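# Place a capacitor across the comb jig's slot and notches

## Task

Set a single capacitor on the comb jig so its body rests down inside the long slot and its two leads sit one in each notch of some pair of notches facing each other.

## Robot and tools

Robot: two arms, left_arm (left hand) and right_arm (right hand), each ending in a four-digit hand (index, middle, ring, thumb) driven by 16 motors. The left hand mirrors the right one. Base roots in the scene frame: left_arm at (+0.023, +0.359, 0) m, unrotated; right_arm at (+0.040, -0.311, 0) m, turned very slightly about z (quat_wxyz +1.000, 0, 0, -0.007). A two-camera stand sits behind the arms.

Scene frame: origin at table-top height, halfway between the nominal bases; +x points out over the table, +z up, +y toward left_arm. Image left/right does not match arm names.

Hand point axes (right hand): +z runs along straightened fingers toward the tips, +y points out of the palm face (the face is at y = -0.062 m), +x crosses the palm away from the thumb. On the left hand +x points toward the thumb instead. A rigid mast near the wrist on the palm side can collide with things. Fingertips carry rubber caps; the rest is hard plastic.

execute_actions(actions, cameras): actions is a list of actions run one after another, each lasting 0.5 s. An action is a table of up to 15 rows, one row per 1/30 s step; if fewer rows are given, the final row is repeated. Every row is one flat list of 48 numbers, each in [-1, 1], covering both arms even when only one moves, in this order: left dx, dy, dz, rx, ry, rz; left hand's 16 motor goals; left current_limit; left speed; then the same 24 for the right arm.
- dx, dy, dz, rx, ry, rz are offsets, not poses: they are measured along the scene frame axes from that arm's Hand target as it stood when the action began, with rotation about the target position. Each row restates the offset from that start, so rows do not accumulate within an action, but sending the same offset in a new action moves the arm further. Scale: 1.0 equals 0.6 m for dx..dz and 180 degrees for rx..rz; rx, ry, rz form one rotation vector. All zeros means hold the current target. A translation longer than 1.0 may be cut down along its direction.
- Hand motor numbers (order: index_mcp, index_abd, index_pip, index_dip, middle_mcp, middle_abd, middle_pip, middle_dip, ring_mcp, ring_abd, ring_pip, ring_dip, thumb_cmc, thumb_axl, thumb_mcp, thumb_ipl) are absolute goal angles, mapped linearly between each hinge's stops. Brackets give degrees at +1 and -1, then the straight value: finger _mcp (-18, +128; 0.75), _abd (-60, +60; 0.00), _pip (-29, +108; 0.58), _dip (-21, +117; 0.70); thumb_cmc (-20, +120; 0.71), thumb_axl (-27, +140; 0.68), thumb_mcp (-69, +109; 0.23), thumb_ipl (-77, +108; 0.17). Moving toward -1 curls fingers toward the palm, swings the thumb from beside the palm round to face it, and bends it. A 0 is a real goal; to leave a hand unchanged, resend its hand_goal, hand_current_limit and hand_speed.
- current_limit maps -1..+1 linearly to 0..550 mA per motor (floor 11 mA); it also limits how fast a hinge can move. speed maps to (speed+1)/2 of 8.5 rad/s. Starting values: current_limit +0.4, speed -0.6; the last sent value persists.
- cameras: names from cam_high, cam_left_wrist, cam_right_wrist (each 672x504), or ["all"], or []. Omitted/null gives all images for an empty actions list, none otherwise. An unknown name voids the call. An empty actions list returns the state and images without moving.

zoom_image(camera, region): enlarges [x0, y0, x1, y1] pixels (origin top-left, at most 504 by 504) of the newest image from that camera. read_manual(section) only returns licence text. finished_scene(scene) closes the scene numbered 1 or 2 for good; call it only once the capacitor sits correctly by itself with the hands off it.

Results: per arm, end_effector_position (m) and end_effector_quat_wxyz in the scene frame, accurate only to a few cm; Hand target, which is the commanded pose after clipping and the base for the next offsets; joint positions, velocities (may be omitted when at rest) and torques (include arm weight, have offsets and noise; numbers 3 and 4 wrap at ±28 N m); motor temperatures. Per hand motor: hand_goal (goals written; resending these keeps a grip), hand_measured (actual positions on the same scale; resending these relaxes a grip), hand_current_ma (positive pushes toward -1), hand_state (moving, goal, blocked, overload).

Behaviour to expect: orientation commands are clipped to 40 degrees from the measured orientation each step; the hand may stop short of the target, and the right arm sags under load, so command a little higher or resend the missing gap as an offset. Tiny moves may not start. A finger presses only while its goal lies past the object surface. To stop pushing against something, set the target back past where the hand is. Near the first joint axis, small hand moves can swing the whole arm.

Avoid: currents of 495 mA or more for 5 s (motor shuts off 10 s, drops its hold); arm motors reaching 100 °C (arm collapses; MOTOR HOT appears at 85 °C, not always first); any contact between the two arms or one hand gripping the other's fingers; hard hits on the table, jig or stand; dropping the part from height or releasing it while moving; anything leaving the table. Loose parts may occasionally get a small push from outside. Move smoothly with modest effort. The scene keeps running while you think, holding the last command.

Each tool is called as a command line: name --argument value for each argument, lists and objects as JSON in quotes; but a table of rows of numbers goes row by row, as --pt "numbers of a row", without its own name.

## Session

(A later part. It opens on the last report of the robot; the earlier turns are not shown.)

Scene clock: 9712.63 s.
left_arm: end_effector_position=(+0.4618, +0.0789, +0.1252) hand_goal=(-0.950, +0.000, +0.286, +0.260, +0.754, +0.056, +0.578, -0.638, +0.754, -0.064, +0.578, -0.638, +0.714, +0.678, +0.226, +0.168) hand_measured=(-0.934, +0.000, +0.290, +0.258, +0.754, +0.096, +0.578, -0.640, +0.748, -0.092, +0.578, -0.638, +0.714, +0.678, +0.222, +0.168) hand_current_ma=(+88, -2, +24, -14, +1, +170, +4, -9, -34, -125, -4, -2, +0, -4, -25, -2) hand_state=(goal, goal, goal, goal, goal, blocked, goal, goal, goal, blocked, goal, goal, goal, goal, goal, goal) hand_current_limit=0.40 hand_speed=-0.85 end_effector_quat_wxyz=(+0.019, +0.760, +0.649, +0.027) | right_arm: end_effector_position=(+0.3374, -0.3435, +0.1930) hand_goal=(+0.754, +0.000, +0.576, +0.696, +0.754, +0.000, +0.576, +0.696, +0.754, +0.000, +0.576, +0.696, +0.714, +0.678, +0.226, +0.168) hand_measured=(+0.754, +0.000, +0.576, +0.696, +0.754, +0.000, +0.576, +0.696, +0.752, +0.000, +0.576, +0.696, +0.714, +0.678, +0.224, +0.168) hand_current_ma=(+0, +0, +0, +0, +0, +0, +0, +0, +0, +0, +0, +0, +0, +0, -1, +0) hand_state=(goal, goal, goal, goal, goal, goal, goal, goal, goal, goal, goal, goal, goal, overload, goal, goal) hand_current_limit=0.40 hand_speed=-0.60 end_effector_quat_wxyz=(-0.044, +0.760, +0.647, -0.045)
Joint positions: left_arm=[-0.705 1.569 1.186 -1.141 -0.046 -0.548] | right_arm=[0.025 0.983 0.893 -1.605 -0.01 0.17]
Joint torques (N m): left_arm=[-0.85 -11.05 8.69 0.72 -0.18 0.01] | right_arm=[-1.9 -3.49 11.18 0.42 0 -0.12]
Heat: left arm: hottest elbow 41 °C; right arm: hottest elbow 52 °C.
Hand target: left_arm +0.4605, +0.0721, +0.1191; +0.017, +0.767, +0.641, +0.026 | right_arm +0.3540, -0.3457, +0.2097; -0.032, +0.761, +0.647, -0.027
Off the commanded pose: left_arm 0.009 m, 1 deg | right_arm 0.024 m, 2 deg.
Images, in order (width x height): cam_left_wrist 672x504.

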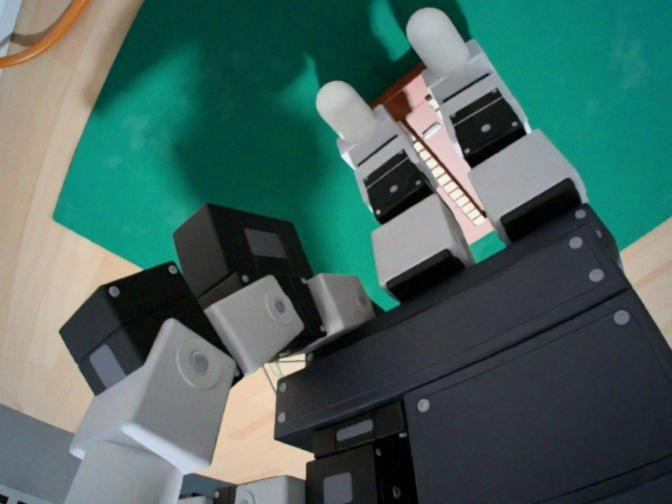

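execute_actions --actions '[[[-0.004,0.0005,-0.0085,0,0,0,-0.95,0,0.285,0.26,0.753,0.055,0.577,-0.638,0.753,-0.065,0.577,-0.638,0.714,0.678,0.226,0.168,0.4,-0.85,0,0,0,0,0,0,0.754,0,0.576,0.696,0.754,0,0.576,0.696,0.754,0,0.576,0.696,0.714,0.678,0.226,0.168,0.4,-0.6]]]' --cameras '["cam_left_wrist"]'

zoom_image --camera "cam_left_wrist" --region '[395, 95, 455, 155]'

Scene clock: 9730.33 s.
left_arm: end_effector_position=(+0.4606, +0.0799, +0.1207) hand_goal=(-0.950, +0.000, +0.286, +0.260, +0.754, +0.056, +0.578, -0.638, +0.754, -0.064, +0.578, -0.638, +0.714, +0.678, +0.226, +0.168) hand_measured=(-0.934, +0.000, +0.290, +0.258, +0.754, +0.096, +0.578, -0.640, +0.748, -0.092, +0.578, -0.638, +0.714, +0.678, +0.222, +0.168) hand_current_ma=(+88, -2, +24, -14, +1, +170, +4, -9, -34, -125, -4, -2, +0, -4, -25, -2) hand_state=(goal, goal, goal, goal, goal, blocked, goal, goal, goal, blocked, goal, goal, goal, goal, goal, goal) hand_current_limit=0.40 hand_speed=-0.85 end_effector_quat_wxyz=(+0.020, +0.760, +0.649, +0.027) | right_arm: end_effector_position=(+0.3374, -0.3435, +0.1930) hand_goal=(+0.754, +0.000, +0.576, +0.696, +0.754, +0.000, +0.576, +0.696, +0.754, +0.000, +0.576, +0.696, +0.714, +0.678, +0.226, +0.168) hand_measured=(+0.754, +0.000, +0.576, +0.696, +0.754, +0.000, +0.576, +0.696, +0.752, +0.000, +0.576, +0.696, +0.714, +0.678, +0.224, +0.168) hand_current_ma=(+0, +0, +0, +0, +0, +0, +0, +0, +0, +0, +0, +0, +0, +0, -1, +0) hand_state=(goal, goal, goal, goal, goal, goal, goal, goal, goal, goal, goal, goal, goal, overload, goal, goal) hand_current_limit=0.40 hand_speed=-0.60 end_effector_quat_wxyz=(-0.044, +0.760, +0.647, -0.045)
Joint positions: left_arm=[-0.705 1.569 1.173 -1.126 -0.046 -0.547] | right_arm=[0.025 0.983 0.893 -1.605 -0.01 0.17]
Joint velocities: left_arm=[-0.054 0.005 -0.012 0.002 -0.007 -0.037] | right_arm=[within noise]
Joint torques (N m): left_arm=[-1.14 -10.99 8.54 0.73 -0.18 0.01] | right_arm=[-1.14 -3.25 11.18 0.35 -0.01 -0.13]
Heat: left arm: hottest elbow 41 °C; right arm: hottest elbow 52 °C.
Hand target: left_arm +0.4581, +0.0724, +0.1139; +0.017, +0.767, +0.641, +0.026 | right_arm +0.3540, -0.3457, +0.2097; -0.032, +0.761, +0.647, -0.027
Off the commanded pose: left_arm 0.010 m, 1 deg | right_arm 0.024 m, 2 deg.
Images, in order (width x height): cam_left_wrist 672x504.

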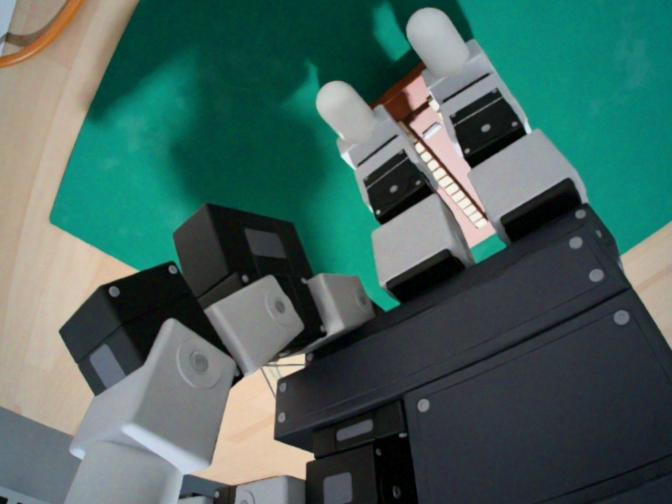

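Scaled by 8.400 from the camera's 672x504 image, which has a finer 960x720 frame.

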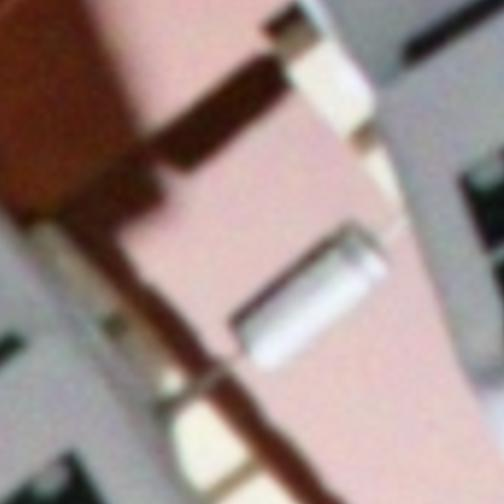

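execute_actions --actions '[[[-0.002,0.001,-0.0035,0,0,0,-0.95,0,0.285,0.26,0.753,0.055,0.577,-0.638,0.753,-0.065,0.577,-0.638,0.714,0.678,0.226,0.168,0.4,-0.85,0,0,0,0,0,0,0.754,0,0.576,0.696,0.754,0,0.576,0.696,0.754,0,0.576,0.696,0.714,0.678,0.226,0.168,0.4,-0.6]]]' --cameras '["cam_left_wrist"]'

zoom_image --camera "cam_left_wrist" --region '[395, 95, 455, 155]'

Scene clock: 9740.67 s.
left_arm: end_effector_position=(+0.4599, +0.0805, +0.1185) hand_goal=(-0.950, +0.000, +0.286, +0.260, +0.754, +0.056, +0.578, -0.638, +0.754, -0.064, +0.578, -0.638, +0.714, +0.678, +0.226, +0.168) hand_measured=(-0.934, +0.000, +0.290, +0.258, +0.754, +0.096, +0.578, -0.640, +0.748, -0.092, +0.578, -0.638, +0.714, +0.678, +0.222, +0.168) hand_current_ma=(+88, -2, +24, -14, +1, +170, +4, -9, -34, -125, -4, -2, +0, -4, -25, -2) hand_state=(goal, goal, goal, goal, goal, blocked, goal, goal, goal, blocked, goal, goal, goal, goal, goal, goal) hand_current_limit=0.40 hand_speed=-0.85 end_effector_quat_wxyz=(+0.020, +0.760, +0.649, +0.027) | right_arm: end_effector_position=(+0.3374, -0.3435, +0.1930) hand_goal=(+0.754, +0.000, +0.576, +0.696, +0.754, +0.000, +0.576, +0.696, +0.754, +0.000, +0.576, +0.696, +0.714, +0.678, +0.226, +0.168) hand_measured=(+0.754, +0.000, +0.576, +0.696, +0.754, +0.000, +0.576, +0.696, +0.752, +0.000, +0.576, +0.696, +0.714, +0.678, +0.224, +0.168) hand_current_ma=(+0, +0, +0, +0, +0, +0, +0, +0, +0, +0, +0, +0, +0, +0, -1, +0) hand_state=(goal, goal, goal, goal, goal, goal, goal, goal, goal, goal, goal, goal, goal, overload, goal, goal) hand_current_limit=0.40 hand_speed=-0.60 end_effector_quat_wxyz=(-0.044, +0.760, +0.647, -0.045)
Joint positions: left_arm=[-0.705 1.569 1.167 -1.121 -0.046 -0.547] | right_arm=[0.025 0.983 0.893 -1.605 -0.01 0.17]
Joint torques (N m): left_arm=[-1.08 -10.93 8.5 0.73 -0.19 0] | right_arm=[-1.55 -3.31 11.15 0.34 -0.01 -0.1]
Heat: left arm: hottest elbow 41 °C; right arm: hottest elbow 52 °C.
Hand target: left_arm +0.4569, +0.0729, +0.1119; +0.017, +0.767, +0.641, +0.026 | right_arm +0.3540, -0.3457, +0.2097; -0.032, +0.761, +0.647, -0.027
Off the commanded pose: left_arm 0.011 m, 1 deg | right_arm 0.024 m, 2 deg.
Images, in order (width x height): cam_left_wrist 672x504.

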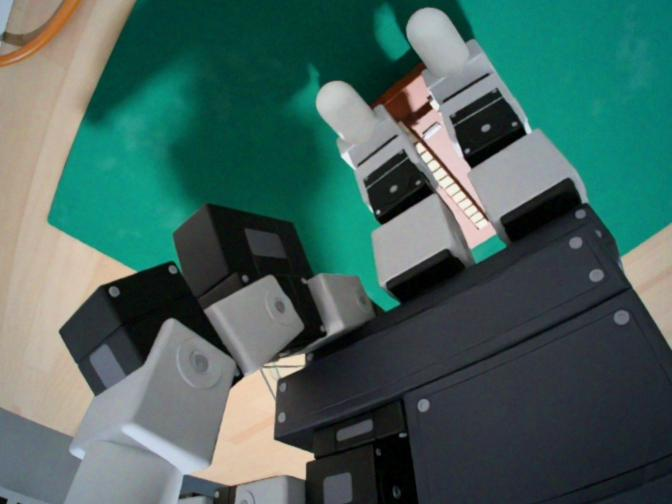

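Scaled by 8.400 from the camera's 672x504 image, which has a finer 960x720 frame.

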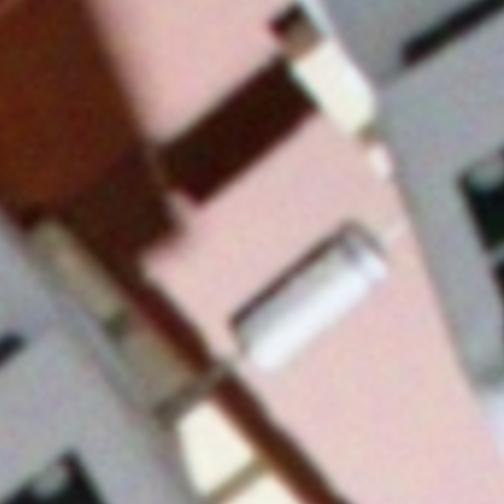

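execute_actions --actions '[[[-0.001,0.0005,-0.0025,0,0,0,-0.95,0,0.285,0.26,0.753,0.055,0.577,-0.638,0.753,-0.065,0.577,-0.638,0.714,0.678,0.226,0.168,0.4,-0.85,0,0,0,0,0,0,0.754,0,0.576,0.696,0.754,0,0.576,0.696,0.754,0,0.576,0.696,0.714,0.678,0.226,0.168,0.4,-0.6]]]' --cameras '["cam_left_wrist"]'

zoom_image --camera "cam_left_wrist" --region '[405, 105, 450, 150]'

Scene clock: 9749.60 s.
left_arm: end_effector_position=(+0.4602, +0.0802, +0.1181) hand_goal=(-0.950, +0.000, +0.286, +0.260, +0.754, +0.056, +0.578, -0.638, +0.754, -0.064, +0.578, -0.638, +0.714, +0.678, +0.226, +0.168) hand_measured=(-0.934, +0.000, +0.290, +0.258, +0.754, +0.096, +0.578, -0.640, +0.748, -0.092, +0.578, -0.638, +0.714, +0.678, +0.222, +0.168) hand_current_ma=(+88, -2, +24, -14, +1, +170, +4, -9, -31, -125, -4, -2, +0, -4, -25, -2) hand_state=(goal, goal, goal, goal, goal, blocked, goal, goal, goal, blocked, goal, goal, goal, goal, goal, goal) hand_current_limit=0.40 hand_speed=-0.85 end_effector_quat_wxyz=(+0.021, +0.760, +0.649, +0.027) | right_arm: end_effector_position=(+0.3374, -0.3435, +0.1930) hand_goal=(+0.754, +0.000, +0.576, +0.696, +0.754, +0.000, +0.576, +0.696, +0.754, +0.000, +0.576, +0.696, +0.714, +0.678, +0.226, +0.168) hand_measured=(+0.754, +0.000, +0.576, +0.696, +0.754, +0.000, +0.576, +0.696, +0.752, +0.000, +0.576, +0.696, +0.714, +0.678, +0.224, +0.168) hand_current_ma=(+0, +0, +0, +0, +0, +0, +0, +0, +0, +0, +0, +0, +0, +0, -1, +0) hand_state=(goal, goal, goal, goal, goal, goal, goal, goal, goal, goal, goal, goal, goal, overload, goal, goal) hand_current_limit=0.40 hand_speed=-0.60 end_effector_quat_wxyz=(-0.044, +0.760, +0.647, -0.045)
Joint positions: left_arm=[-0.705 1.569 1.165 -1.116 -0.046 -0.547] | right_arm=[0.025 0.983 0.893 -1.605 -0.01 0.17]
Joint torques (N m): left_arm=[-1.14 -10.81 8.27 0.69 -0.19 0] | right_arm=[-1.9 -3.08 11.03 0.35 -0.01 -0.11]
Heat: left arm: hottest elbow 41 °C; right arm: hottest elbow 52 °C.
Hand target: left_arm +0.4562, +0.0733, +0.1103; +0.017, +0.767, +0.641, +0.026 | right_arm +0.3540, -0.3457, +0.2097; -0.032, +0.761, +0.647, -0.027
Off the commanded pose: left_arm 0.011 m, 1 deg | right_arm 0.024 m, 2 deg.
Images, in order (width x height): cam_left_wrist 672x504.

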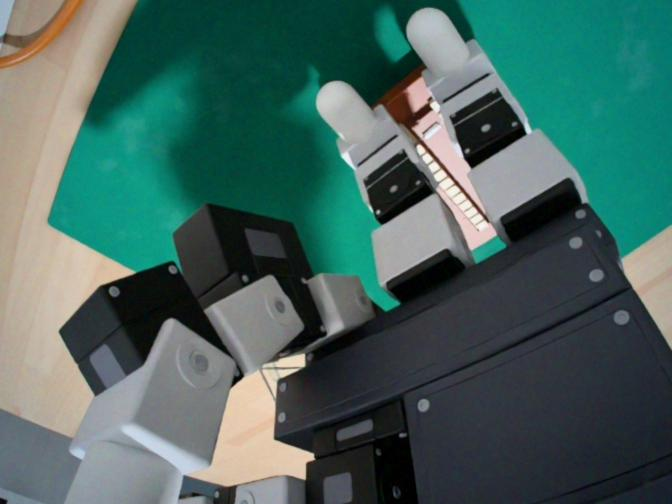

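Scaled by 11.200 from the camera's 672x504 image, which has a finer 960x720 frame.

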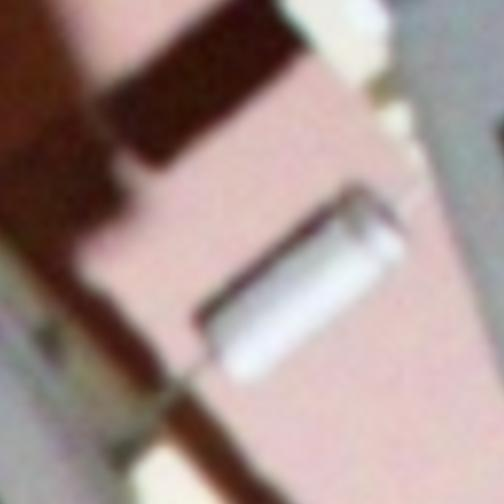

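execute_actions --actions '[[[0,0,0,0,0,0,-0.95,0,0.285,0.26,0.753,0.15,0.577,-0.638,0.753,-0.15,0.577,-0.638,0.714,0.678,0.226,0.168,0.4,-0.97,0,0,0,0,0,0,0.754,0,0.576,0.696,0.754,0,0.576,0.696,0.754,0,0.576,0.696,0.714,0.678,0.226,0.168,0.4,-0.6]]]' --cameras '["cam_left_wrist"]'

zoom_image --camera "cam_left_wrist" --region '[405, 105, 450, 150]'

Scene clock: 9767.37 s.
left_arm: end_effector_position=(+0.4603, +0.0802, +0.1181) hand_goal=(-0.950, +0.000, +0.286, +0.260, +0.754, +0.150, +0.578, -0.638, +0.754, -0.150, +0.578, -0.638, +0.714, +0.678, +0.226, +0.168) hand_measured=(-0.934, +0.000, +0.290, +0.258, +0.754, +0.142, +0.578, -0.640, +0.752, -0.146, +0.578, -0.638, +0.714, +0.678, +0.222, +0.168) hand_current_ma=(+88, -2, +24, -14, +0, -35, +4, -8, -13, +18, -4, -2, +0, -4, -25, -2) hand_state=(goal, goal, goal, goal, goal, goal, goal, goal, goal, goal, goal, goal, goal, goal, goal, goal) hand_current_limit=0.40 hand_speed=-0.97 end_effector_quat_wxyz=(+0.022, +0.760, +0.649, +0.027) | right_arm: end_effector_position=(+0.3374, -0.3435, +0.1930) hand_goal=(+0.754, +0.000, +0.576, +0.696, +0.754, +0.000, +0.576, +0.696, +0.754, +0.000, +0.576, +0.696, +0.714, +0.678, +0.226, +0.168) hand_measured=(+0.754, +0.000, +0.576, +0.696, +0.754, +0.000, +0.576, +0.696, +0.752, +0.000, +0.576, +0.696, +0.714, +0.678, +0.224, +0.168) hand_current_ma=(+0, +0, +0, +0, +0, +0, +0, +0, +0, +0, +0, +0, +0, +0, -1, +0) hand_state=(goal, goal, goal, goal, goal, goal, goal, goal, goal, goal, goal, goal, goal, overload, goal, goal) hand_current_limit=0.40 hand_speed=-0.60 end_effector_quat_wxyz=(-0.044, +0.760, +0.647, -0.045)
Joint positions: left_arm=[-0.705 1.569 1.165 -1.115 -0.046 -0.547] | right_arm=[0.025 0.983 0.893 -1.605 -0.01 0.17]
Joint torques (N m): left_arm=[-1.2 -10.34 8.27 0.69 -0.19 -0.01] | right_arm=[-1.79 -3.66 11.11 0.44 -0.04 -0.1]
Heat: left arm: hottest elbow 40 °C; right arm: hottest elbow 52 °C.
Hand target: left_arm +0.4562, +0.0733, +0.1103; +0.017, +0.767, +0.641, +0.026 | right_arm +0.3540, -0.3457, +0.2097; -0.032, +0.761, +0.647, -0.027
Off the commanded pose: left_arm 0.011 m, 1 deg | right_arm 0.024 m, 2 deg.
Images, in order (width x height): cam_left_wrist 672x504.

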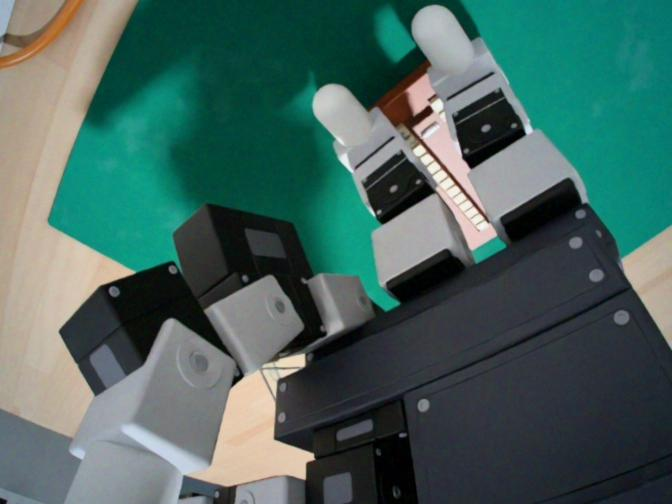

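Scaled by 11.200 from the camera's 672x504 image, which has a finer 960x720 frame.

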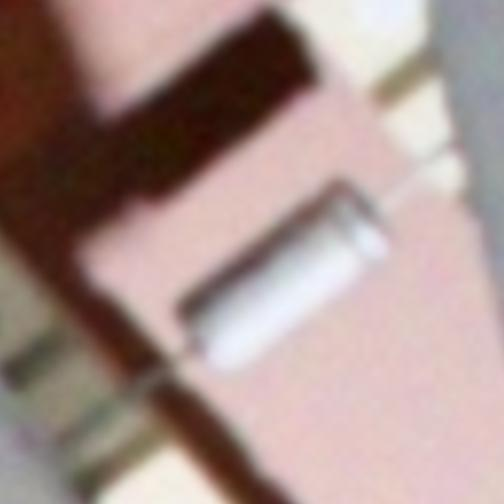

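zoom_image --camera "cam_left_wrist" --region '[395, 95, 465, 165]'

Scaled by 7.200 from the camera's 672x504 image, which has a finer 960x720 frame.

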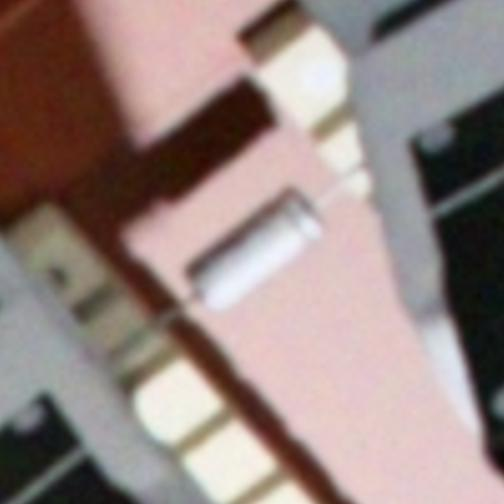

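execute_actions --actions '[[[0,0,0,0,0,0,-0.95,0,0.285,0.26,0.753,0.09,0.577,-0.638,0.753,-0.085,0.577,-0.638,0.714,0.678,0.226,0.168,0.4,-0.97,0,0,0,0,0,0,0.754,0,0.576,0.696,0.754,0,0.576,0.696,0.754,0,0.576,0.696,0.714,0.678,0.226,0.168,0.4,-0.6]],[[0,0,0,0,0,0,-0.95,0,0.285,0.26,0.753,0.075,0.577,-0.638,0.753,-0.07,0.577,-0.638,0.714,0.678,0.226,0.168,0.4,-0.97,0,0,0,0,0,0,0.754,0,0.576,0.696,0.754,0,0.576,0.696,0.754,0,0.576,0.696,0.714,0.678,0.226,0.168,0.4,-0.6]]]' --cameras '["cam_left_wrist"]'

zoom_image --camera "cam_left_wrist" --region '[395, 95, 465, 165]'

Scene clock: 9844.17 s.
left_arm: end_effector_position=(+0.4604, +0.0796, +0.1182) hand_goal=(-0.950, +0.000, +0.286, +0.260, +0.754, +0.076, +0.578, -0.638, +0.754, -0.070, +0.578, -0.638, +0.714, +0.678, +0.226, +0.168) hand_measured=(-0.934, +0.000, +0.290, +0.258, +0.754, +0.080, +0.578, -0.640, +0.752, -0.076, +0.578, -0.638, +0.714, +0.678, +0.222, +0.168) hand_current_ma=(+88, -2, +24, -14, +0, +13, +4, -8, -13, -28, -4, -2, +0, -4, -25, -2) hand_state=(goal, goal, goal, goal, goal, goal, goal, goal, goal, goal, goal, goal, goal, goal, goal, goal) hand_current_limit=0.40 hand_speed=-0.97 end_effector_quat_wxyz=(+0.022, +0.760, +0.649, +0.027) | right_arm: end_effector_position=(+0.3374, -0.3435, +0.1930) hand_goal=(+0.754, +0.000, +0.576, +0.696, +0.754, +0.000, +0.576, +0.696, +0.754, +0.000, +0.576, +0.696, +0.714, +0.678, +0.226, +0.168) hand_measured=(+0.754, +0.000, +0.576, +0.696, +0.754, +0.000, +0.576, +0.696, +0.752, +0.000, +0.576, +0.696, +0.714, +0.678, +0.224, +0.168) hand_current_ma=(+0, +0, +0, +0, +0, +0, +0, +0, +0, +0, +0, +0, +0, +0, -1, +0) hand_state=(goal, goal, goal, goal, goal, goal, goal, goal, goal, goal, goal, goal, goal, overload, goal, goal) hand_current_limit=0.40 hand_speed=-0.60 end_effector_quat_wxyz=(-0.044, +0.760, +0.647, -0.045)
Joint positions: left_arm=[-0.706 1.569 1.165 -1.114 -0.046 -0.547] | right_arm=[0.025 0.983 0.893 -1.605 -0.01 0.17]
Joint torques (N m): left_arm=[-1.14 -11.05 8.27 0.62 -0.19 -0.01] | right_arm=[-1.96 -3.72 11.12 0.4 -0.03 -0.1]
Heat: left arm: hottest elbow 39 °C; right arm: hottest elbow 52 °C.
Hand target: left_arm +0.4562, +0.0733, +0.1103; +0.017, +0.767, +0.641, +0.026 | right_arm +0.3540, -0.3457, +0.2097; -0.032, +0.761, +0.647, -0.027
Off the commanded pose: left_arm 0.011 m, 1 deg | right_arm 0.024 m, 2 deg.
Images, in order (width x height): cam_left_wrist 672x504.

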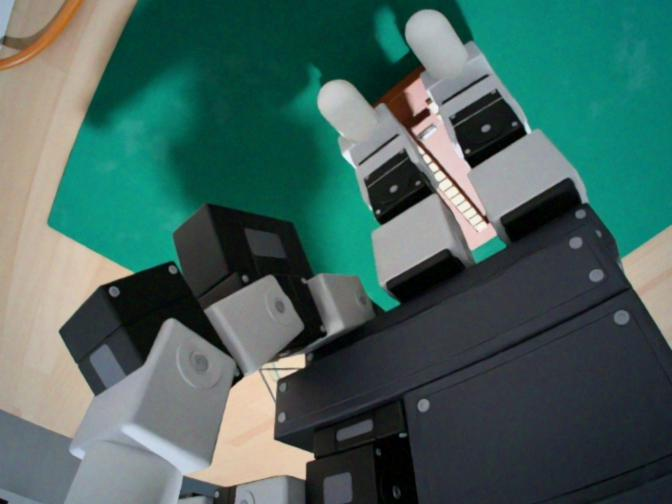

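Scaled by 7.200 from the camera's 672x504 image, which has a finer 960x720 frame.

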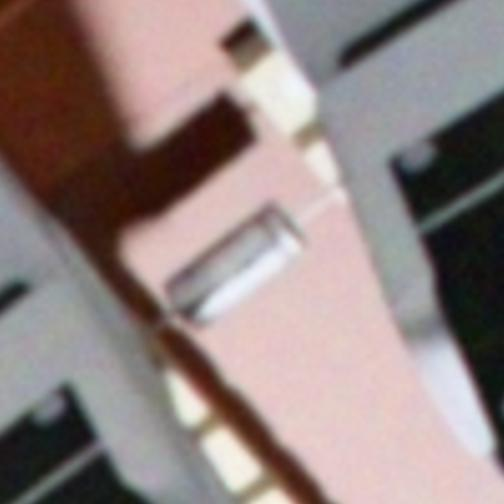

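execute_actions --actions '[[[0,0,0,0,0,0,-0.95,0,0.285,0.26,0.753,0.17,0.577,-0.638,0.753,-0.17,0.577,-0.638,0.714,0.678,0.226,0.168,0.4,-0.95,0,0,0,0,0,0,0.754,0,0.576,0.696,0.754,0,0.576,0.696,0.754,0,0.576,0.696,0.714,0.678,0.226,0.168,0.4,-0.6]]]' --cameras '["cam_left_wrist"]'

zoom_image --camera "cam_left_wrist" --region '[395, 95, 465, 165]'

Scene clock: 9860.07 s.
left_arm: end_effector_position=(+0.4604, +0.0796, +0.1182) hand_goal=(-0.950, +0.000, +0.286, +0.260, +0.754, +0.170, +0.578, -0.638, +0.754, -0.170, +0.578, -0.638, +0.714, +0.678, +0.226, +0.168) hand_measured=(-0.934, +0.000, +0.290, +0.258, +0.754, +0.154, +0.578, -0.640, +0.752, -0.166, +0.578, -0.638, +0.714, +0.678, +0.222, +0.168) hand_current_ma=(+88, -2, +24, -14, +0, -68, +4, -8, -13, +19, -4, -2, +0, -4, -25, -2) hand_state=(goal, goal, goal, goal, goal, goal, goal, goal, goal, goal, goal, goal, goal, goal, goal, goal) hand_current_limit=0.40 hand_speed=-0.95 end_effector_quat_wxyz=(+0.022, +0.760, +0.649, +0.027) | right_arm: end_effector_position=(+0.3374, -0.3435, +0.1930) hand_goal=(+0.754, +0.000, +0.576, +0.696, +0.754, +0.000, +0.576, +0.696, +0.754, +0.000, +0.576, +0.696, +0.714, +0.678, +0.226, +0.168) hand_measured=(+0.754, +0.000, +0.576, +0.696, +0.754, +0.000, +0.576, +0.696, +0.752, +0.000, +0.576, +0.696, +0.714, +0.678, +0.224, +0.168) hand_current_ma=(+0, +0, +0, +0, +0, +0, +0, +0, +0, +0, +0, +0, +0, +0, -1, +0) hand_state=(goal, goal, goal, goal, goal, goal, goal, goal, goal, goal, goal, goal, goal, overload, goal, goal) hand_current_limit=0.40 hand_speed=-0.60 end_effector_quat_wxyz=(-0.044, +0.760, +0.647, -0.045)
Joint positions: left_arm=[-0.706 1.569 1.165 -1.114 -0.046 -0.547] | right_arm=[0.025 0.983 0.893 -1.605 -0.01 0.17]
Joint torques (N m): left_arm=[-1.08 -11.05 8.28 0.62 -0.19 -0.01] | right_arm=[-1.79 -3.49 11.21 0.4 -0.01 -0.11]
Heat: left arm: hottest elbow 39 °C; right arm: hottest elbow 52 °C.
Hand target: left_arm +0.4562, +0.0733, +0.1103; +0.017, +0.767, +0.641, +0.026 | right_arm +0.3540, -0.3457, +0.2097; -0.032, +0.761, +0.647, -0.027
Off the commanded pose: left_arm 0.011 m, 1 deg | right_arm 0.024 m, 2 deg.
Images, in order (width x height): cam_left_wrist 672x504.

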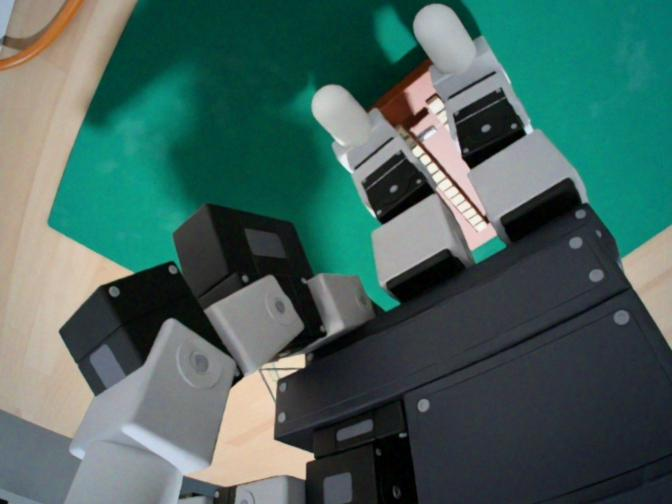

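Scaled by 7.200 from the camera's 672x504 image, which has a finer 960x720 frame.

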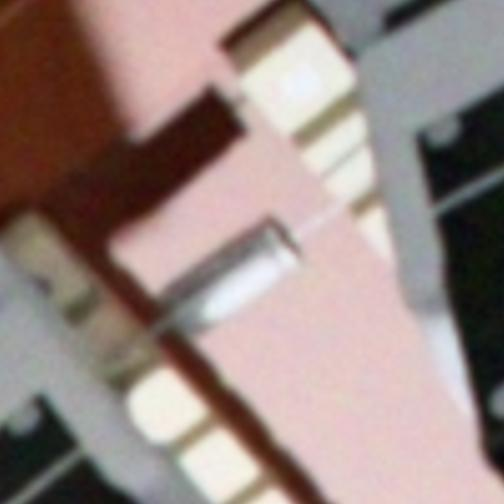

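execute_actions --actions '[[[0,0,0,0,0,0,-0.95,0,0.285,0.26,0.753,0.3,0.577,-0.638,0.753,-0.3,0.577,-0.638,0.714,0.678,0.226,0.168,0.4,-0.93,0,0,0,0,0,0,0.754,0,0.576,0.696,0.754,0,0.576,0.696,0.754,0,0.576,0.696,0.714,0.678,0.226,0.168,0.4,-0.6]]]' --cameras '["cam_left_wrist"]'

zoom_image --camera "cam_left_wrist" --region '[395, 95, 465, 165]'

Scene clock: 9884.77 s.
left_arm: end_effector_position=(+0.4596, +0.0803, +0.1171) hand_goal=(-0.950, +0.000, +0.286, +0.260, +0.754, +0.300, +0.578, -0.638, +0.754, -0.300, +0.578, -0.638, +0.714, +0.678, +0.226, +0.168) hand_measured=(-0.934, +0.000, +0.290, +0.258, +0.754, +0.294, +0.578, -0.640, +0.752, -0.294, +0.578, -0.638, +0.714, +0.678, +0.222, +0.168) hand_current_ma=(+88, -2, +24, -14, +0, -27, +4, -7, -13, +24, -4, -2, +0, -4, -25, -2) hand_state=(goal, goal, goal, goal, goal, goal, goal, goal, goal, goal, goal, goal, goal, goal, goal, goal) hand_current_limit=0.40 hand_speed=-0.93 end_effector_quat_wxyz=(+0.021, +0.760, +0.649, +0.027) | right_arm: end_effector_position=(+0.3374, -0.3435, +0.1930) hand_goal=(+0.754, +0.000, +0.576, +0.696, +0.754, +0.000, +0.576, +0.696, +0.754, +0.000, +0.576, +0.696, +0.714, +0.678, +0.226, +0.168) hand_measured=(+0.754, +0.000, +0.576, +0.696, +0.754, +0.000, +0.576, +0.696, +0.752, +0.000, +0.576, +0.696, +0.714, +0.678, +0.224, +0.168) hand_current_ma=(+0, +0, +0, +0, +0, +0, +0, +0, +0, +0, +0, +0, +0, +0, -1, +0) hand_state=(goal, goal, goal, goal, goal, goal, goal, goal, goal, goal, goal, goal, goal, overload, goal, goal) hand_current_limit=0.40 hand_speed=-0.60 end_effector_quat_wxyz=(-0.044, +0.760, +0.647, -0.045)
Joint positions: left_arm=[-0.706 1.569 1.162 -1.114 -0.046 -0.547] | right_arm=[0.025 0.983 0.893 -1.605 -0.01 0.17]
Joint torques (N m): left_arm=[-1.08 -11.16 8.46 0.62 -0.19 -0.01] | right_arm=[-1.73 -3.02 11.18 0.4 -0.02 -0.11]
Heat: left arm: hottest elbow 39 °C; right arm: hottest elbow 52 °C.
Hand target: left_arm +0.4563, +0.0733, +0.1104; +0.017, +0.767, +0.641, +0.026 | right_arm +0.3540, -0.3457, +0.2097; -0.032, +0.761, +0.647, -0.027
Off the commanded pose: left_arm 0.010 m, 1 deg | right_arm 0.024 m, 2 deg.
Images, in order (width x height): cam_left_wrist 672x504.

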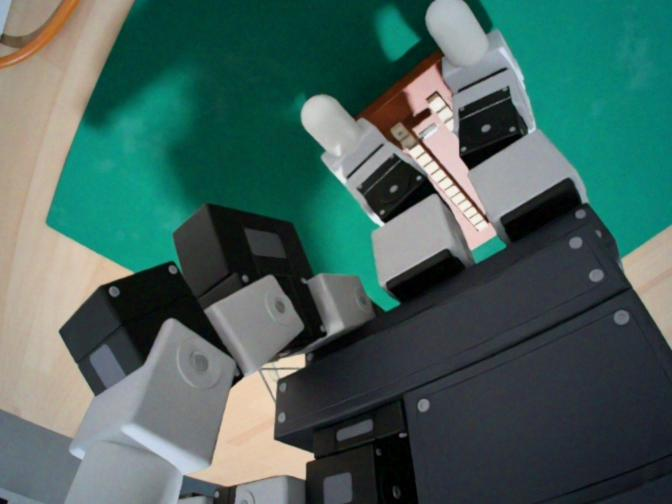

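Scaled by 7.200 from the camera's 672x504 image, which has a finer 960x720 frame.

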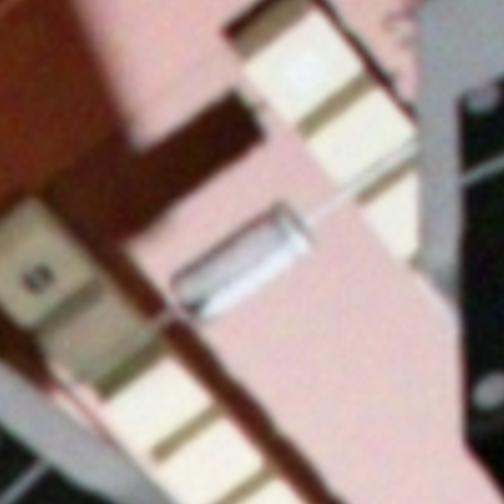

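execute_actions --actions '[[[0,0,0,0,0,0,-0.95,0,0.285,0.26,0.753,0.42,0.577,-0.638,0.753,-0.45,0.577,-0.638,0.714,0.678,0.226,0.168,0.4,-0.9,0,0,0,0,0,0,0.754,0,0.576,0.696,0.754,0,0.576,0.696,0.754,0,0.576,0.696,0.714,0.678,0.226,0.168,0.4,-0.6]],[[0.01,-0.006,0.04,-0.002,-0.011,0,-0.95,0,0.285,0.26,0.753,0.42,0.577,-0.638,0.753,-0.45,0.577,-0.638,0.714,0.678,0.226,0.168,0.4,-0.9,0,0,0,0,0,0,0.754,0,0.576,0.696,0.754,0,0.576,0.696,0.754,0,0.576,0.696,0.714,0.678,0.226,0.168,0.4,-0.6]]]' --cameras '["cam_left_wrist"]'

zoom_image --camera "cam_left_wrist" --region '[385, 75, 465, 155]'

Scene clock: 9916.73 s.
left_arm: end_effector_position=(+0.4588, +0.0825, +0.1175) hand_goal=(-0.950, +0.000, +0.286, +0.260, +0.754, +0.420, +0.578, -0.638, +0.754, -0.450, +0.578, -0.638, +0.714, +0.678, +0.226, +0.168) hand_measured=(-0.934, +0.000, +0.290, +0.258, +0.754, +0.412, +0.578, -0.640, +0.752, -0.444, +0.578, -0.638, +0.714, +0.678, +0.222, +0.168) hand_current_ma=(+88, -2, +24, -14, +0, -32, +4, -7, -13, +28, -4, -2, +0, -4, -25, -2) hand_state=(goal, goal, goal, goal, goal, goal, goal, goal, goal, goal, goal, goal, goal, goal, goal, goal) hand_current_limit=0.40 hand_speed=-0.90 end_effector_quat_wxyz=(+0.016, +0.761, +0.648, +0.033) | right_arm: end_effector_position=(+0.3374, -0.3435, +0.1930) hand_goal=(+0.754, +0.000, +0.576, +0.696, +0.754, +0.000, +0.576, +0.696, +0.754, +0.000, +0.576, +0.696, +0.714, +0.678, +0.226, +0.168) hand_measured=(+0.754, +0.000, +0.576, +0.696, +0.754, +0.000, +0.576, +0.696, +0.752, +0.000, +0.576, +0.696, +0.714, +0.678, +0.224, +0.168) hand_current_ma=(+0, +0, +0, +0, +0, +0, +0, +0, +0, +0, +0, +0, +0, +0, -1, +0) hand_state=(goal, goal, goal, goal, goal, goal, goal, goal, goal, goal, goal, goal, goal, overload, goal, goal) hand_current_limit=0.40 hand_speed=-0.60 end_effector_quat_wxyz=(-0.044, +0.760, +0.647, -0.045)
Joint positions: left_arm=[-0.708 1.569 1.162 -1.123 -0.06 -0.547] | right_arm=[0.025 0.983 0.893 -1.605 -0.01 0.17]
Joint torques (N m): left_arm=[-1.26 -12.86 10.92 0.05 -0.38 -0.04] | right_arm=[-1.61 -3.66 11.15 0.4 -0.03 -0.11]
Heat: left arm: hottest elbow 40 °C; right arm: hottest elbow 52 °C.
Hand target: left_arm +0.4623, +0.0698, +0.1344; +0.031, +0.766, +0.641, +0.037 | right_arm +0.3540, -0.3457, +0.2097; -0.032, +0.761, +0.647, -0.027
Off the commanded pose: left_arm 0.021 m, 2 deg | right_arm 0.024 m, 2 deg.
Images, in order (width x height): cam_left_wrist 672x504.

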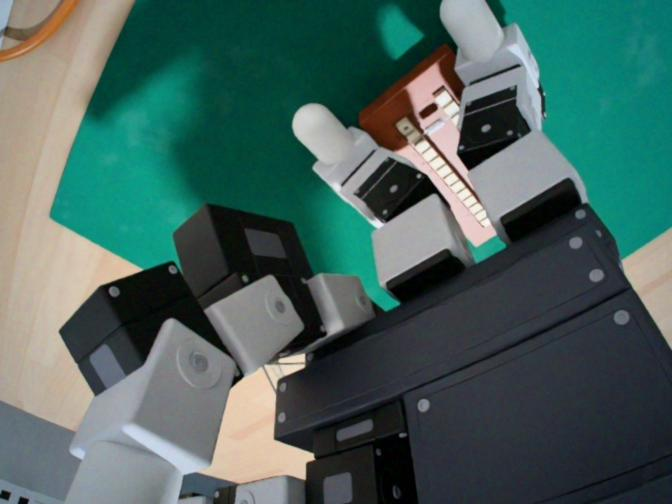

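Scaled by 6.300 from the camera's 672x504 image, which has a finer 960x720 frame.

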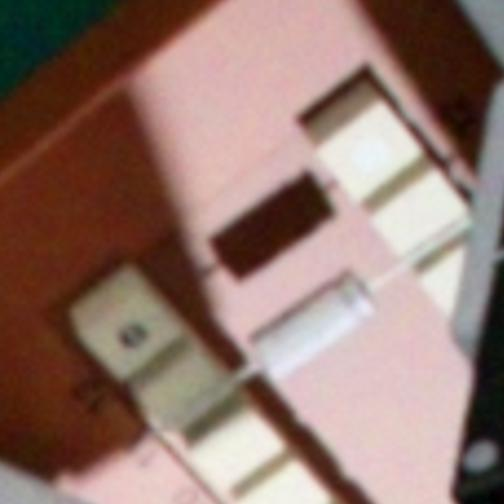

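execute_actions --actions '[[[0.008,-0.005,0.025,-0.001,-0.006,0,-0.95,0,0.285,0.26,0.753,0.42,0.577,-0.638,0.753,-0.45,0.577,-0.638,0.714,0.678,0.226,0.168,0.4,-0.9,0,0,0,0,0,0,0.754,0,0.576,0.696,0.754,0,0.576,0.696,0.754,0,0.576,0.696,0.714,0.678,0.226,0.168,0.4,-0.6]],[[0.008,-0.005,0.025,0,0,0,-0.95,0,0.285,0.26,0.753,0.42,0.577,-0.638,0.753,-0.45,0.577,-0.638,0.714,0.678,0.226,0.168,0.4,-0.9,0,0,0,0,0,0,0.754,0,0.576,0.696,0.754,0,0.576,0.696,0.754,0,0.576,0.696,0.714,0.678,0.226,0.168,0.4,-0.6]]]' --cameras '["cam_left_wrist"]'

zoom_image --camera "cam_left_wrist" --region '[385, 75, 465, 155]'

Scene clock: 9935.17 s.
left_arm: end_effector_position=(+0.4631, +0.0804, +0.1368) hand_goal=(-0.950, +0.000, +0.286, +0.260, +0.754, +0.420, +0.578, -0.638, +0.754, -0.450, +0.578, -0.638, +0.714, +0.678, +0.226, +0.168) hand_measured=(-0.934, +0.000, +0.290, +0.258, +0.754, +0.412, +0.578, -0.640, +0.752, -0.444, +0.578, -0.638, +0.714, +0.678, +0.222, +0.168) hand_current_ma=(+88, -2, +24, -14, +0, -32, +4, -7, -13, +27, -4, -2, +0, -4, -25, -2) hand_state=(goal, goal, goal, goal, goal, goal, goal, goal, goal, goal, goal, goal, goal, goal, goal, goal) hand_current_limit=0.40 hand_speed=-0.90 end_effector_quat_wxyz=(+0.012, +0.761, +0.647, +0.038) | right_arm: end_effector_position=(+0.3374, -0.3435, +0.1930) hand_goal=(+0.754, +0.000, +0.576, +0.696, +0.754, +0.000, +0.576, +0.696, +0.754, +0.000, +0.576, +0.696, +0.714, +0.678, +0.226, +0.168) hand_measured=(+0.754, +0.000, +0.576, +0.696, +0.754, +0.000, +0.576, +0.696, +0.752, +0.000, +0.576, +0.696, +0.714, +0.678, +0.224, +0.168) hand_current_ma=(+0, +0, +0, +0, +0, +0, +0, +0, +0, +0, +0, +0, +0, +0, -1, +0) hand_state=(goal, goal, goal, goal, goal, goal, goal, goal, goal, goal, goal, goal, goal, overload, goal, goal) hand_current_limit=0.40 hand_speed=-0.60 end_effector_quat_wxyz=(-0.044, +0.760, +0.647, -0.045)
Joint positions: left_arm=[-0.709 1.566 1.212 -1.182 -0.071 -0.547] | right_arm=[0.025 0.983 0.893 -1.605 -0.01 0.17]
Joint torques (N m): left_arm=[-1.08 -13.27 12.62 0.05 -0.38 -0.03] | right_arm=[-1.73 -3.55 11.08 0.4 0 -0.12]
Heat: left arm: hottest elbow 42 °C; right arm: hottest elbow 52 °C.
Hand target: left_arm +0.4719, +0.0638, +0.1643; +0.038, +0.766, +0.640, +0.043 | right_arm +0.3540, -0.3457, +0.2097; -0.032, +0.761, +0.647, -0.027
Off the commanded pose: left_arm 0.033 m, 3 deg | right_arm 0.024 m, 2 deg.
Images, in order (width x height): cam_left_wrist 672x504.

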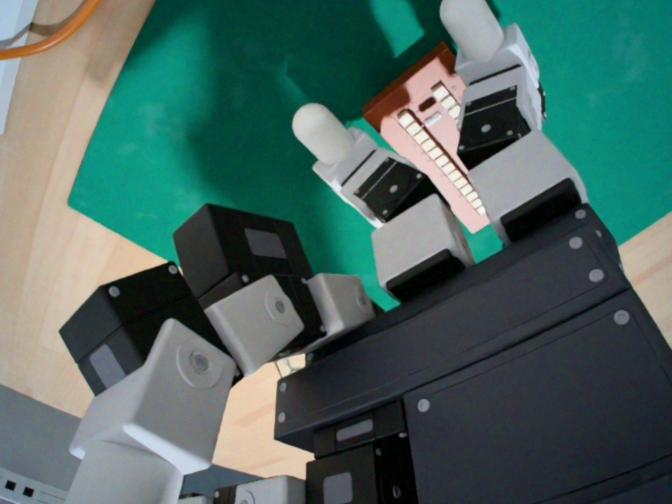

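Scaled by 6.300 from the camera's 672x504 image, which has a finer 960x720 frame.

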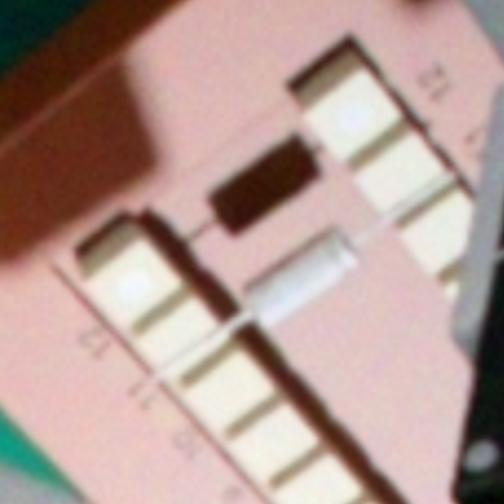

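execute_actions --actions '[[[0.0,-0.01,0.03,0,0,0.01,-0.95,0,0.285,0.26,0.753,0.2,0.577,-0.638,0.753,-0.2,0.577,-0.638,0.714,0.678,0.226,0.168,0.4,-0.8,0,0,0,0,0,0,0.754,0,0.576,0.696,0.754,0,0.576,0.696,0.754,0,0.576,0.696,0.714,0.678,0.226,0.168,0.4,-0.6]],[[-0.01,-0.03,0.03,0,0,0.01,-0.95,0,0.285,0.26,0.753,0.2,0.577,-0.638,0.753,-0.2,0.577,-0.638,0.714,0.678,0.226,0.168,0.4,-0.8,0,0,0,0,0,0,0.754,0,0.576,0.696,0.754,0,0.576,0.696,0.754,0,0.576,0.696,0.714,0.678,0.226,0.168,0.4,-0.6]],[[-0.02,-0.03,0.02,0,0,0.008,-0.95,0,0.285,0.26,0.753,0.2,0.577,-0.638,0.753,-0.2,0.577,-0.638,0.714,0.678,0.226,0.168,0.4,-0.8,0,0,0,0,0,0,0.754,0,0.576,0.696,0.754,0,0.576,0.696,0.754,0,0.576,0.696,0.714,0.678,0.226,0.168,0.4,-0.6]]]' --cameras '["cam_left_wrist", "cam_high"]'

zoom_image --camera "cam_high" --region '[360, 225, 420, 285]'

Scene clock: 9988.40 s.
left_arm: end_effector_position=(+0.4454, +0.0355, +0.2013) hand_goal=(-0.950, +0.000, +0.286, +0.260, +0.754, +0.200, +0.578, -0.638, +0.754, -0.200, +0.578, -0.638, +0.714, +0.678, +0.226, +0.168) hand_measured=(-0.934, +0.000, +0.290, +0.258, +0.754, +0.202, +0.578, -0.640, +0.752, -0.202, +0.578, -0.638, +0.714, +0.678, +0.222, +0.168) hand_current_ma=(+88, -2, +24, -14, +0, +8, +4, -7, -12, -8, -4, -2, +0, -4, -25, -2) hand_state=(goal, goal, goal, goal, goal, goal, goal, goal, goal, goal, goal, goal, goal, goal, goal, goal) hand_current_limit=0.40 hand_speed=-0.80 end_effector_quat_wxyz=(+0.026, +0.739, +0.672, +0.043) | right_arm: end_effector_position=(+0.3374, -0.3435, +0.1930) hand_goal=(+0.754, +0.000, +0.576, +0.696, +0.754, +0.000, +0.576, +0.696, +0.754, +0.000, +0.576, +0.696, +0.714, +0.678, +0.226, +0.168) hand_measured=(+0.754, +0.000, +0.576, +0.696, +0.754, +0.000, +0.576, +0.696, +0.752, +0.000, +0.576, +0.696, +0.714, +0.678, +0.224, +0.168) hand_current_ma=(+0, +0, +0, +0, +0, +0, +0, +0, +0, +0, +0, +0, +0, +0, -1, +0) hand_state=(goal, goal, goal, goal, goal, goal, goal, goal, goal, goal, goal, goal, goal, overload, goal, goal) hand_current_limit=0.40 hand_speed=-0.60 end_effector_quat_wxyz=(-0.044, +0.760, +0.647, -0.045)
Joint positions: left_arm=[-0.818 1.566 1.38 -1.332 -0.086 -0.722] | right_arm=[0.025 0.983 0.893 -1.605 -0.01 0.17]
Joint torques (N m): left_arm=[-0.79 -10.93 13.37 0.06 -0.43 -0.17] | right_arm=[-1.67 -3.31 11.18 0.34 0 -0.11]
Heat: left arm: hottest elbow 45 °C; right arm: hottest elbow 52 °C.
Hand target: left_arm +0.4540, +0.0217, +0.2124; +0.036, +0.737, +0.674, +0.045 | right_arm +0.3540, -0.3457, +0.2097; -0.032, +0.761, +0.647, -0.027
Off the commanded pose: left_arm 0.020 m, 1 deg | right_arm 0.024 m, 2 deg.
Images, in order (width x height): cam_high 672x504, cam_left_wrist 672x504.

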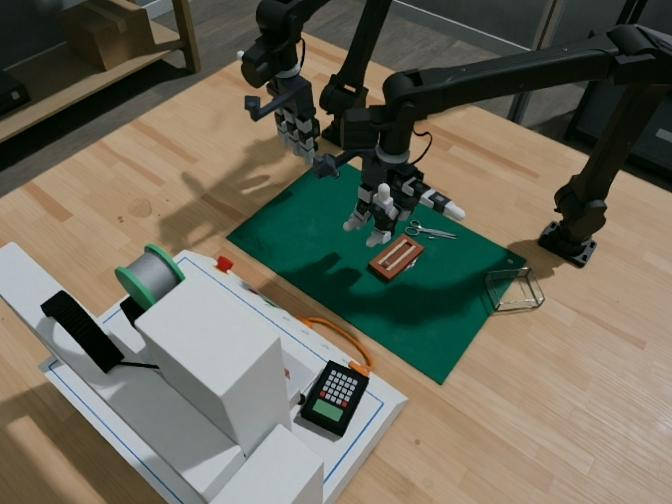

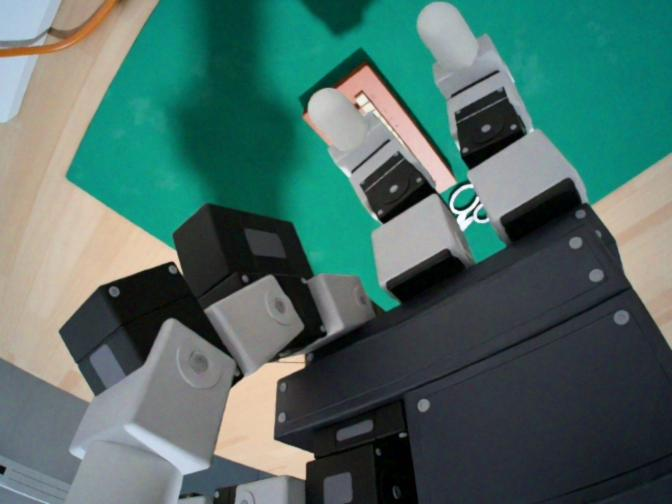

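Scaled by 8.400 from the camera's 672x504 image, which has a finer 960x720 frame.

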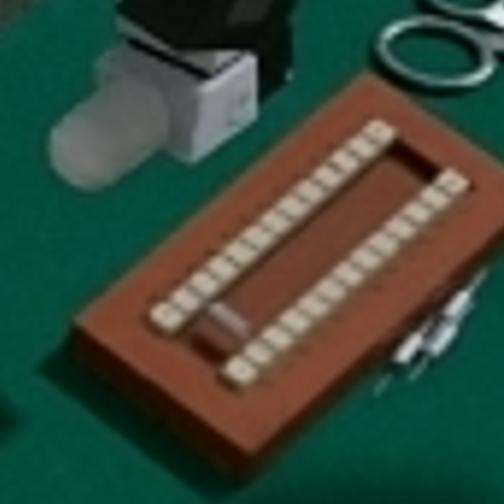

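execute_actions --actions '[[[-0.01,-0.005,0.0,0,0,0.004,0.616,0,0.576,0.696,0.753,0.2,0.577,-0.638,0.753,-0.2,0.577,-0.638,0.714,0.678,0.226,0.168,0.4,-0.7,0,0,0,0,0,0,0.754,0,0.576,0.696,0.754,0,0.576,0.696,0.754,0,0.576,0.696,0.714,0.678,0.226,0.168,0.4,-0.6]],[[-0.015,-0.006,-0.03,0,0,0.004,0.616,0,0.576,0.696,0.753,0.2,0.577,-0.638,0.753,-0.2,0.577,-0.638,0.714,0.678,0.226,0.168,0.4,-0.7,0,0,0,0,0,0,0.754,0,0.576,0.696,0.754,0,0.576,0.696,0.754,0,0.576,0.696,0.714,0.678,0.226,0.168,0.4,-0.6]],[[-0.015,-0.006,-0.03,0,0,0,0.616,0,0.576,0.696,0.753,0.2,0.577,-0.638,0.753,-0.2,0.577,-0.638,0.714,0.678,0.226,0.168,0.4,-0.7,0,0,0,0,0,0,0.754,0,0.576,0.696,0.754,0,0.576,0.696,0.754,0,0.576,0.696,0.714,0.678,0.226,0.168,0.4,-0.6]]]' --cameras '["cam_left_wrist", "cam_high"]'

zoom_image --camera "cam_high" --region '[360, 215, 430, 285]'

zoom_image --camera "cam_left_wrist" --region '[250, 60, 390, 200]'

Scene clock: 10007.70 s.
left_arm: end_effector_position=(+0.4319, +0.0181, +0.1862) hand_goal=(+0.616, +0.000, +0.576, +0.696, +0.754, +0.200, +0.578, -0.638, +0.754, -0.200, +0.578, -0.638, +0.714, +0.678, +0.226, +0.168) hand_measured=(+0.614, +0.000, +0.576, +0.694, +0.754, +0.202, +0.578, -0.640, +0.752, -0.202, +0.578, -0.638, +0.714, +0.678, +0.222, +0.168) hand_current_ma=(-6, -2, -1, -13, +0, +8, +4, -7, -11, -8, -4, -2, +0, -4, -25, -2) hand_state=(goal, goal, goal, goal, goal, goal, goal, goal, goal, goal, goal, goal, goal, goal, goal, goal) hand_current_limit=0.40 hand_speed=-0.70 end_effector_quat_wxyz=(+0.041, +0.728, +0.683, +0.044) | right_arm: end_effector_position=(+0.3374, -0.3435, +0.1930) hand_goal=(+0.754, +0.000, +0.576, +0.696, +0.754, +0.000, +0.576, +0.696, +0.754, +0.000, +0.576, +0.696, +0.714, +0.678, +0.226, +0.168) hand_measured=(+0.754, +0.000, +0.576, +0.696, +0.754, +0.000, +0.576, +0.696, +0.752, +0.000, +0.576, +0.696, +0.714, +0.678, +0.224, +0.168) hand_current_ma=(+0, +0, +0, +0, +0, +0, +0, +0, +0, +0, +0, +0, +0, +0, -1, +0) hand_state=(goal, goal, goal, goal, goal, goal, goal, goal, goal, goal, goal, goal, goal, overload, goal, goal) hand_current_limit=0.40 hand_speed=-0.60 end_effector_quat_wxyz=(-0.044, +0.760, +0.647, -0.045)
Joint positions: left_arm=[-0.869 1.574 1.345 -1.264 -0.092 -0.803] | right_arm=[0.025 0.983 0.893 -1.605 -0.01 0.17]
Joint torques (N m): left_arm=[-1.08 -11.05 9.2 0.72 -0.39 -0.16] | right_arm=[-1.49 -3.43 11.07 0.38 -0.03 -0.1]
Heat: left arm: hottest elbow 45 °C; right arm: hottest elbow 52 °C.
Hand target: left_arm +0.4299, +0.0115, +0.1764; +0.036, +0.728, +0.683, +0.045 | right_arm +0.3540, -0.3457, +0.2097; -0.032, +0.761, +0.647, -0.027
Off the commanded pose: left_arm 0.012 m, 1 deg | right_arm 0.024 m, 2 deg.
Images, in order (width x height): cam_high 672x504, cam_left_wrist 672x504.

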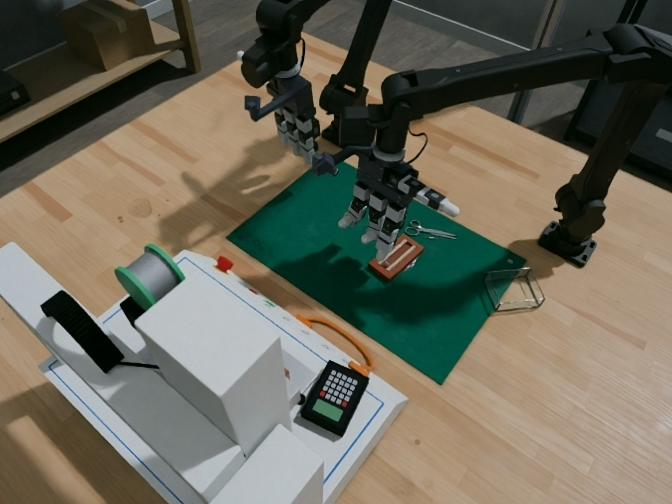

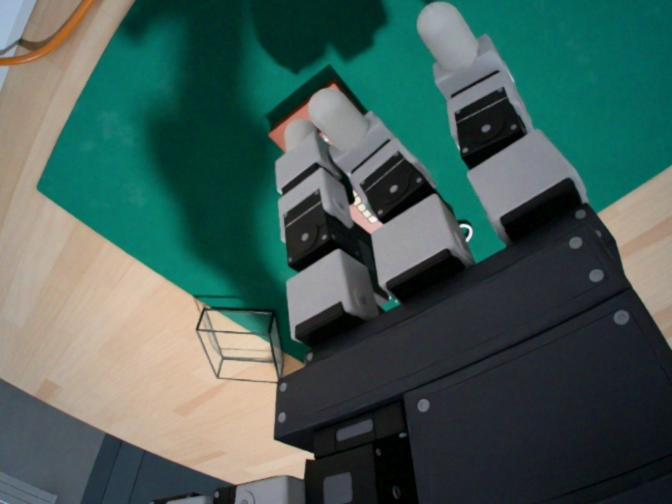

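Scaled by 7.200 from the camera's 672x504 image, which has a finer 960x720 frame.

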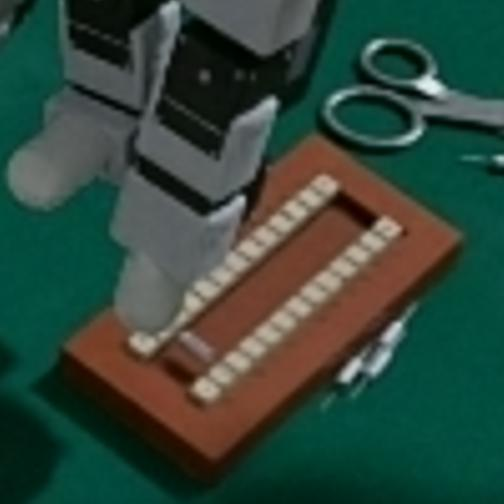

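Scaled by 3.600 from the camera's 672x504 image, which has a finer 960x720 frame.

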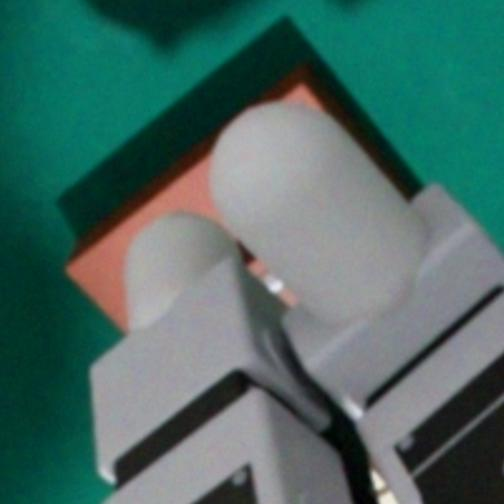

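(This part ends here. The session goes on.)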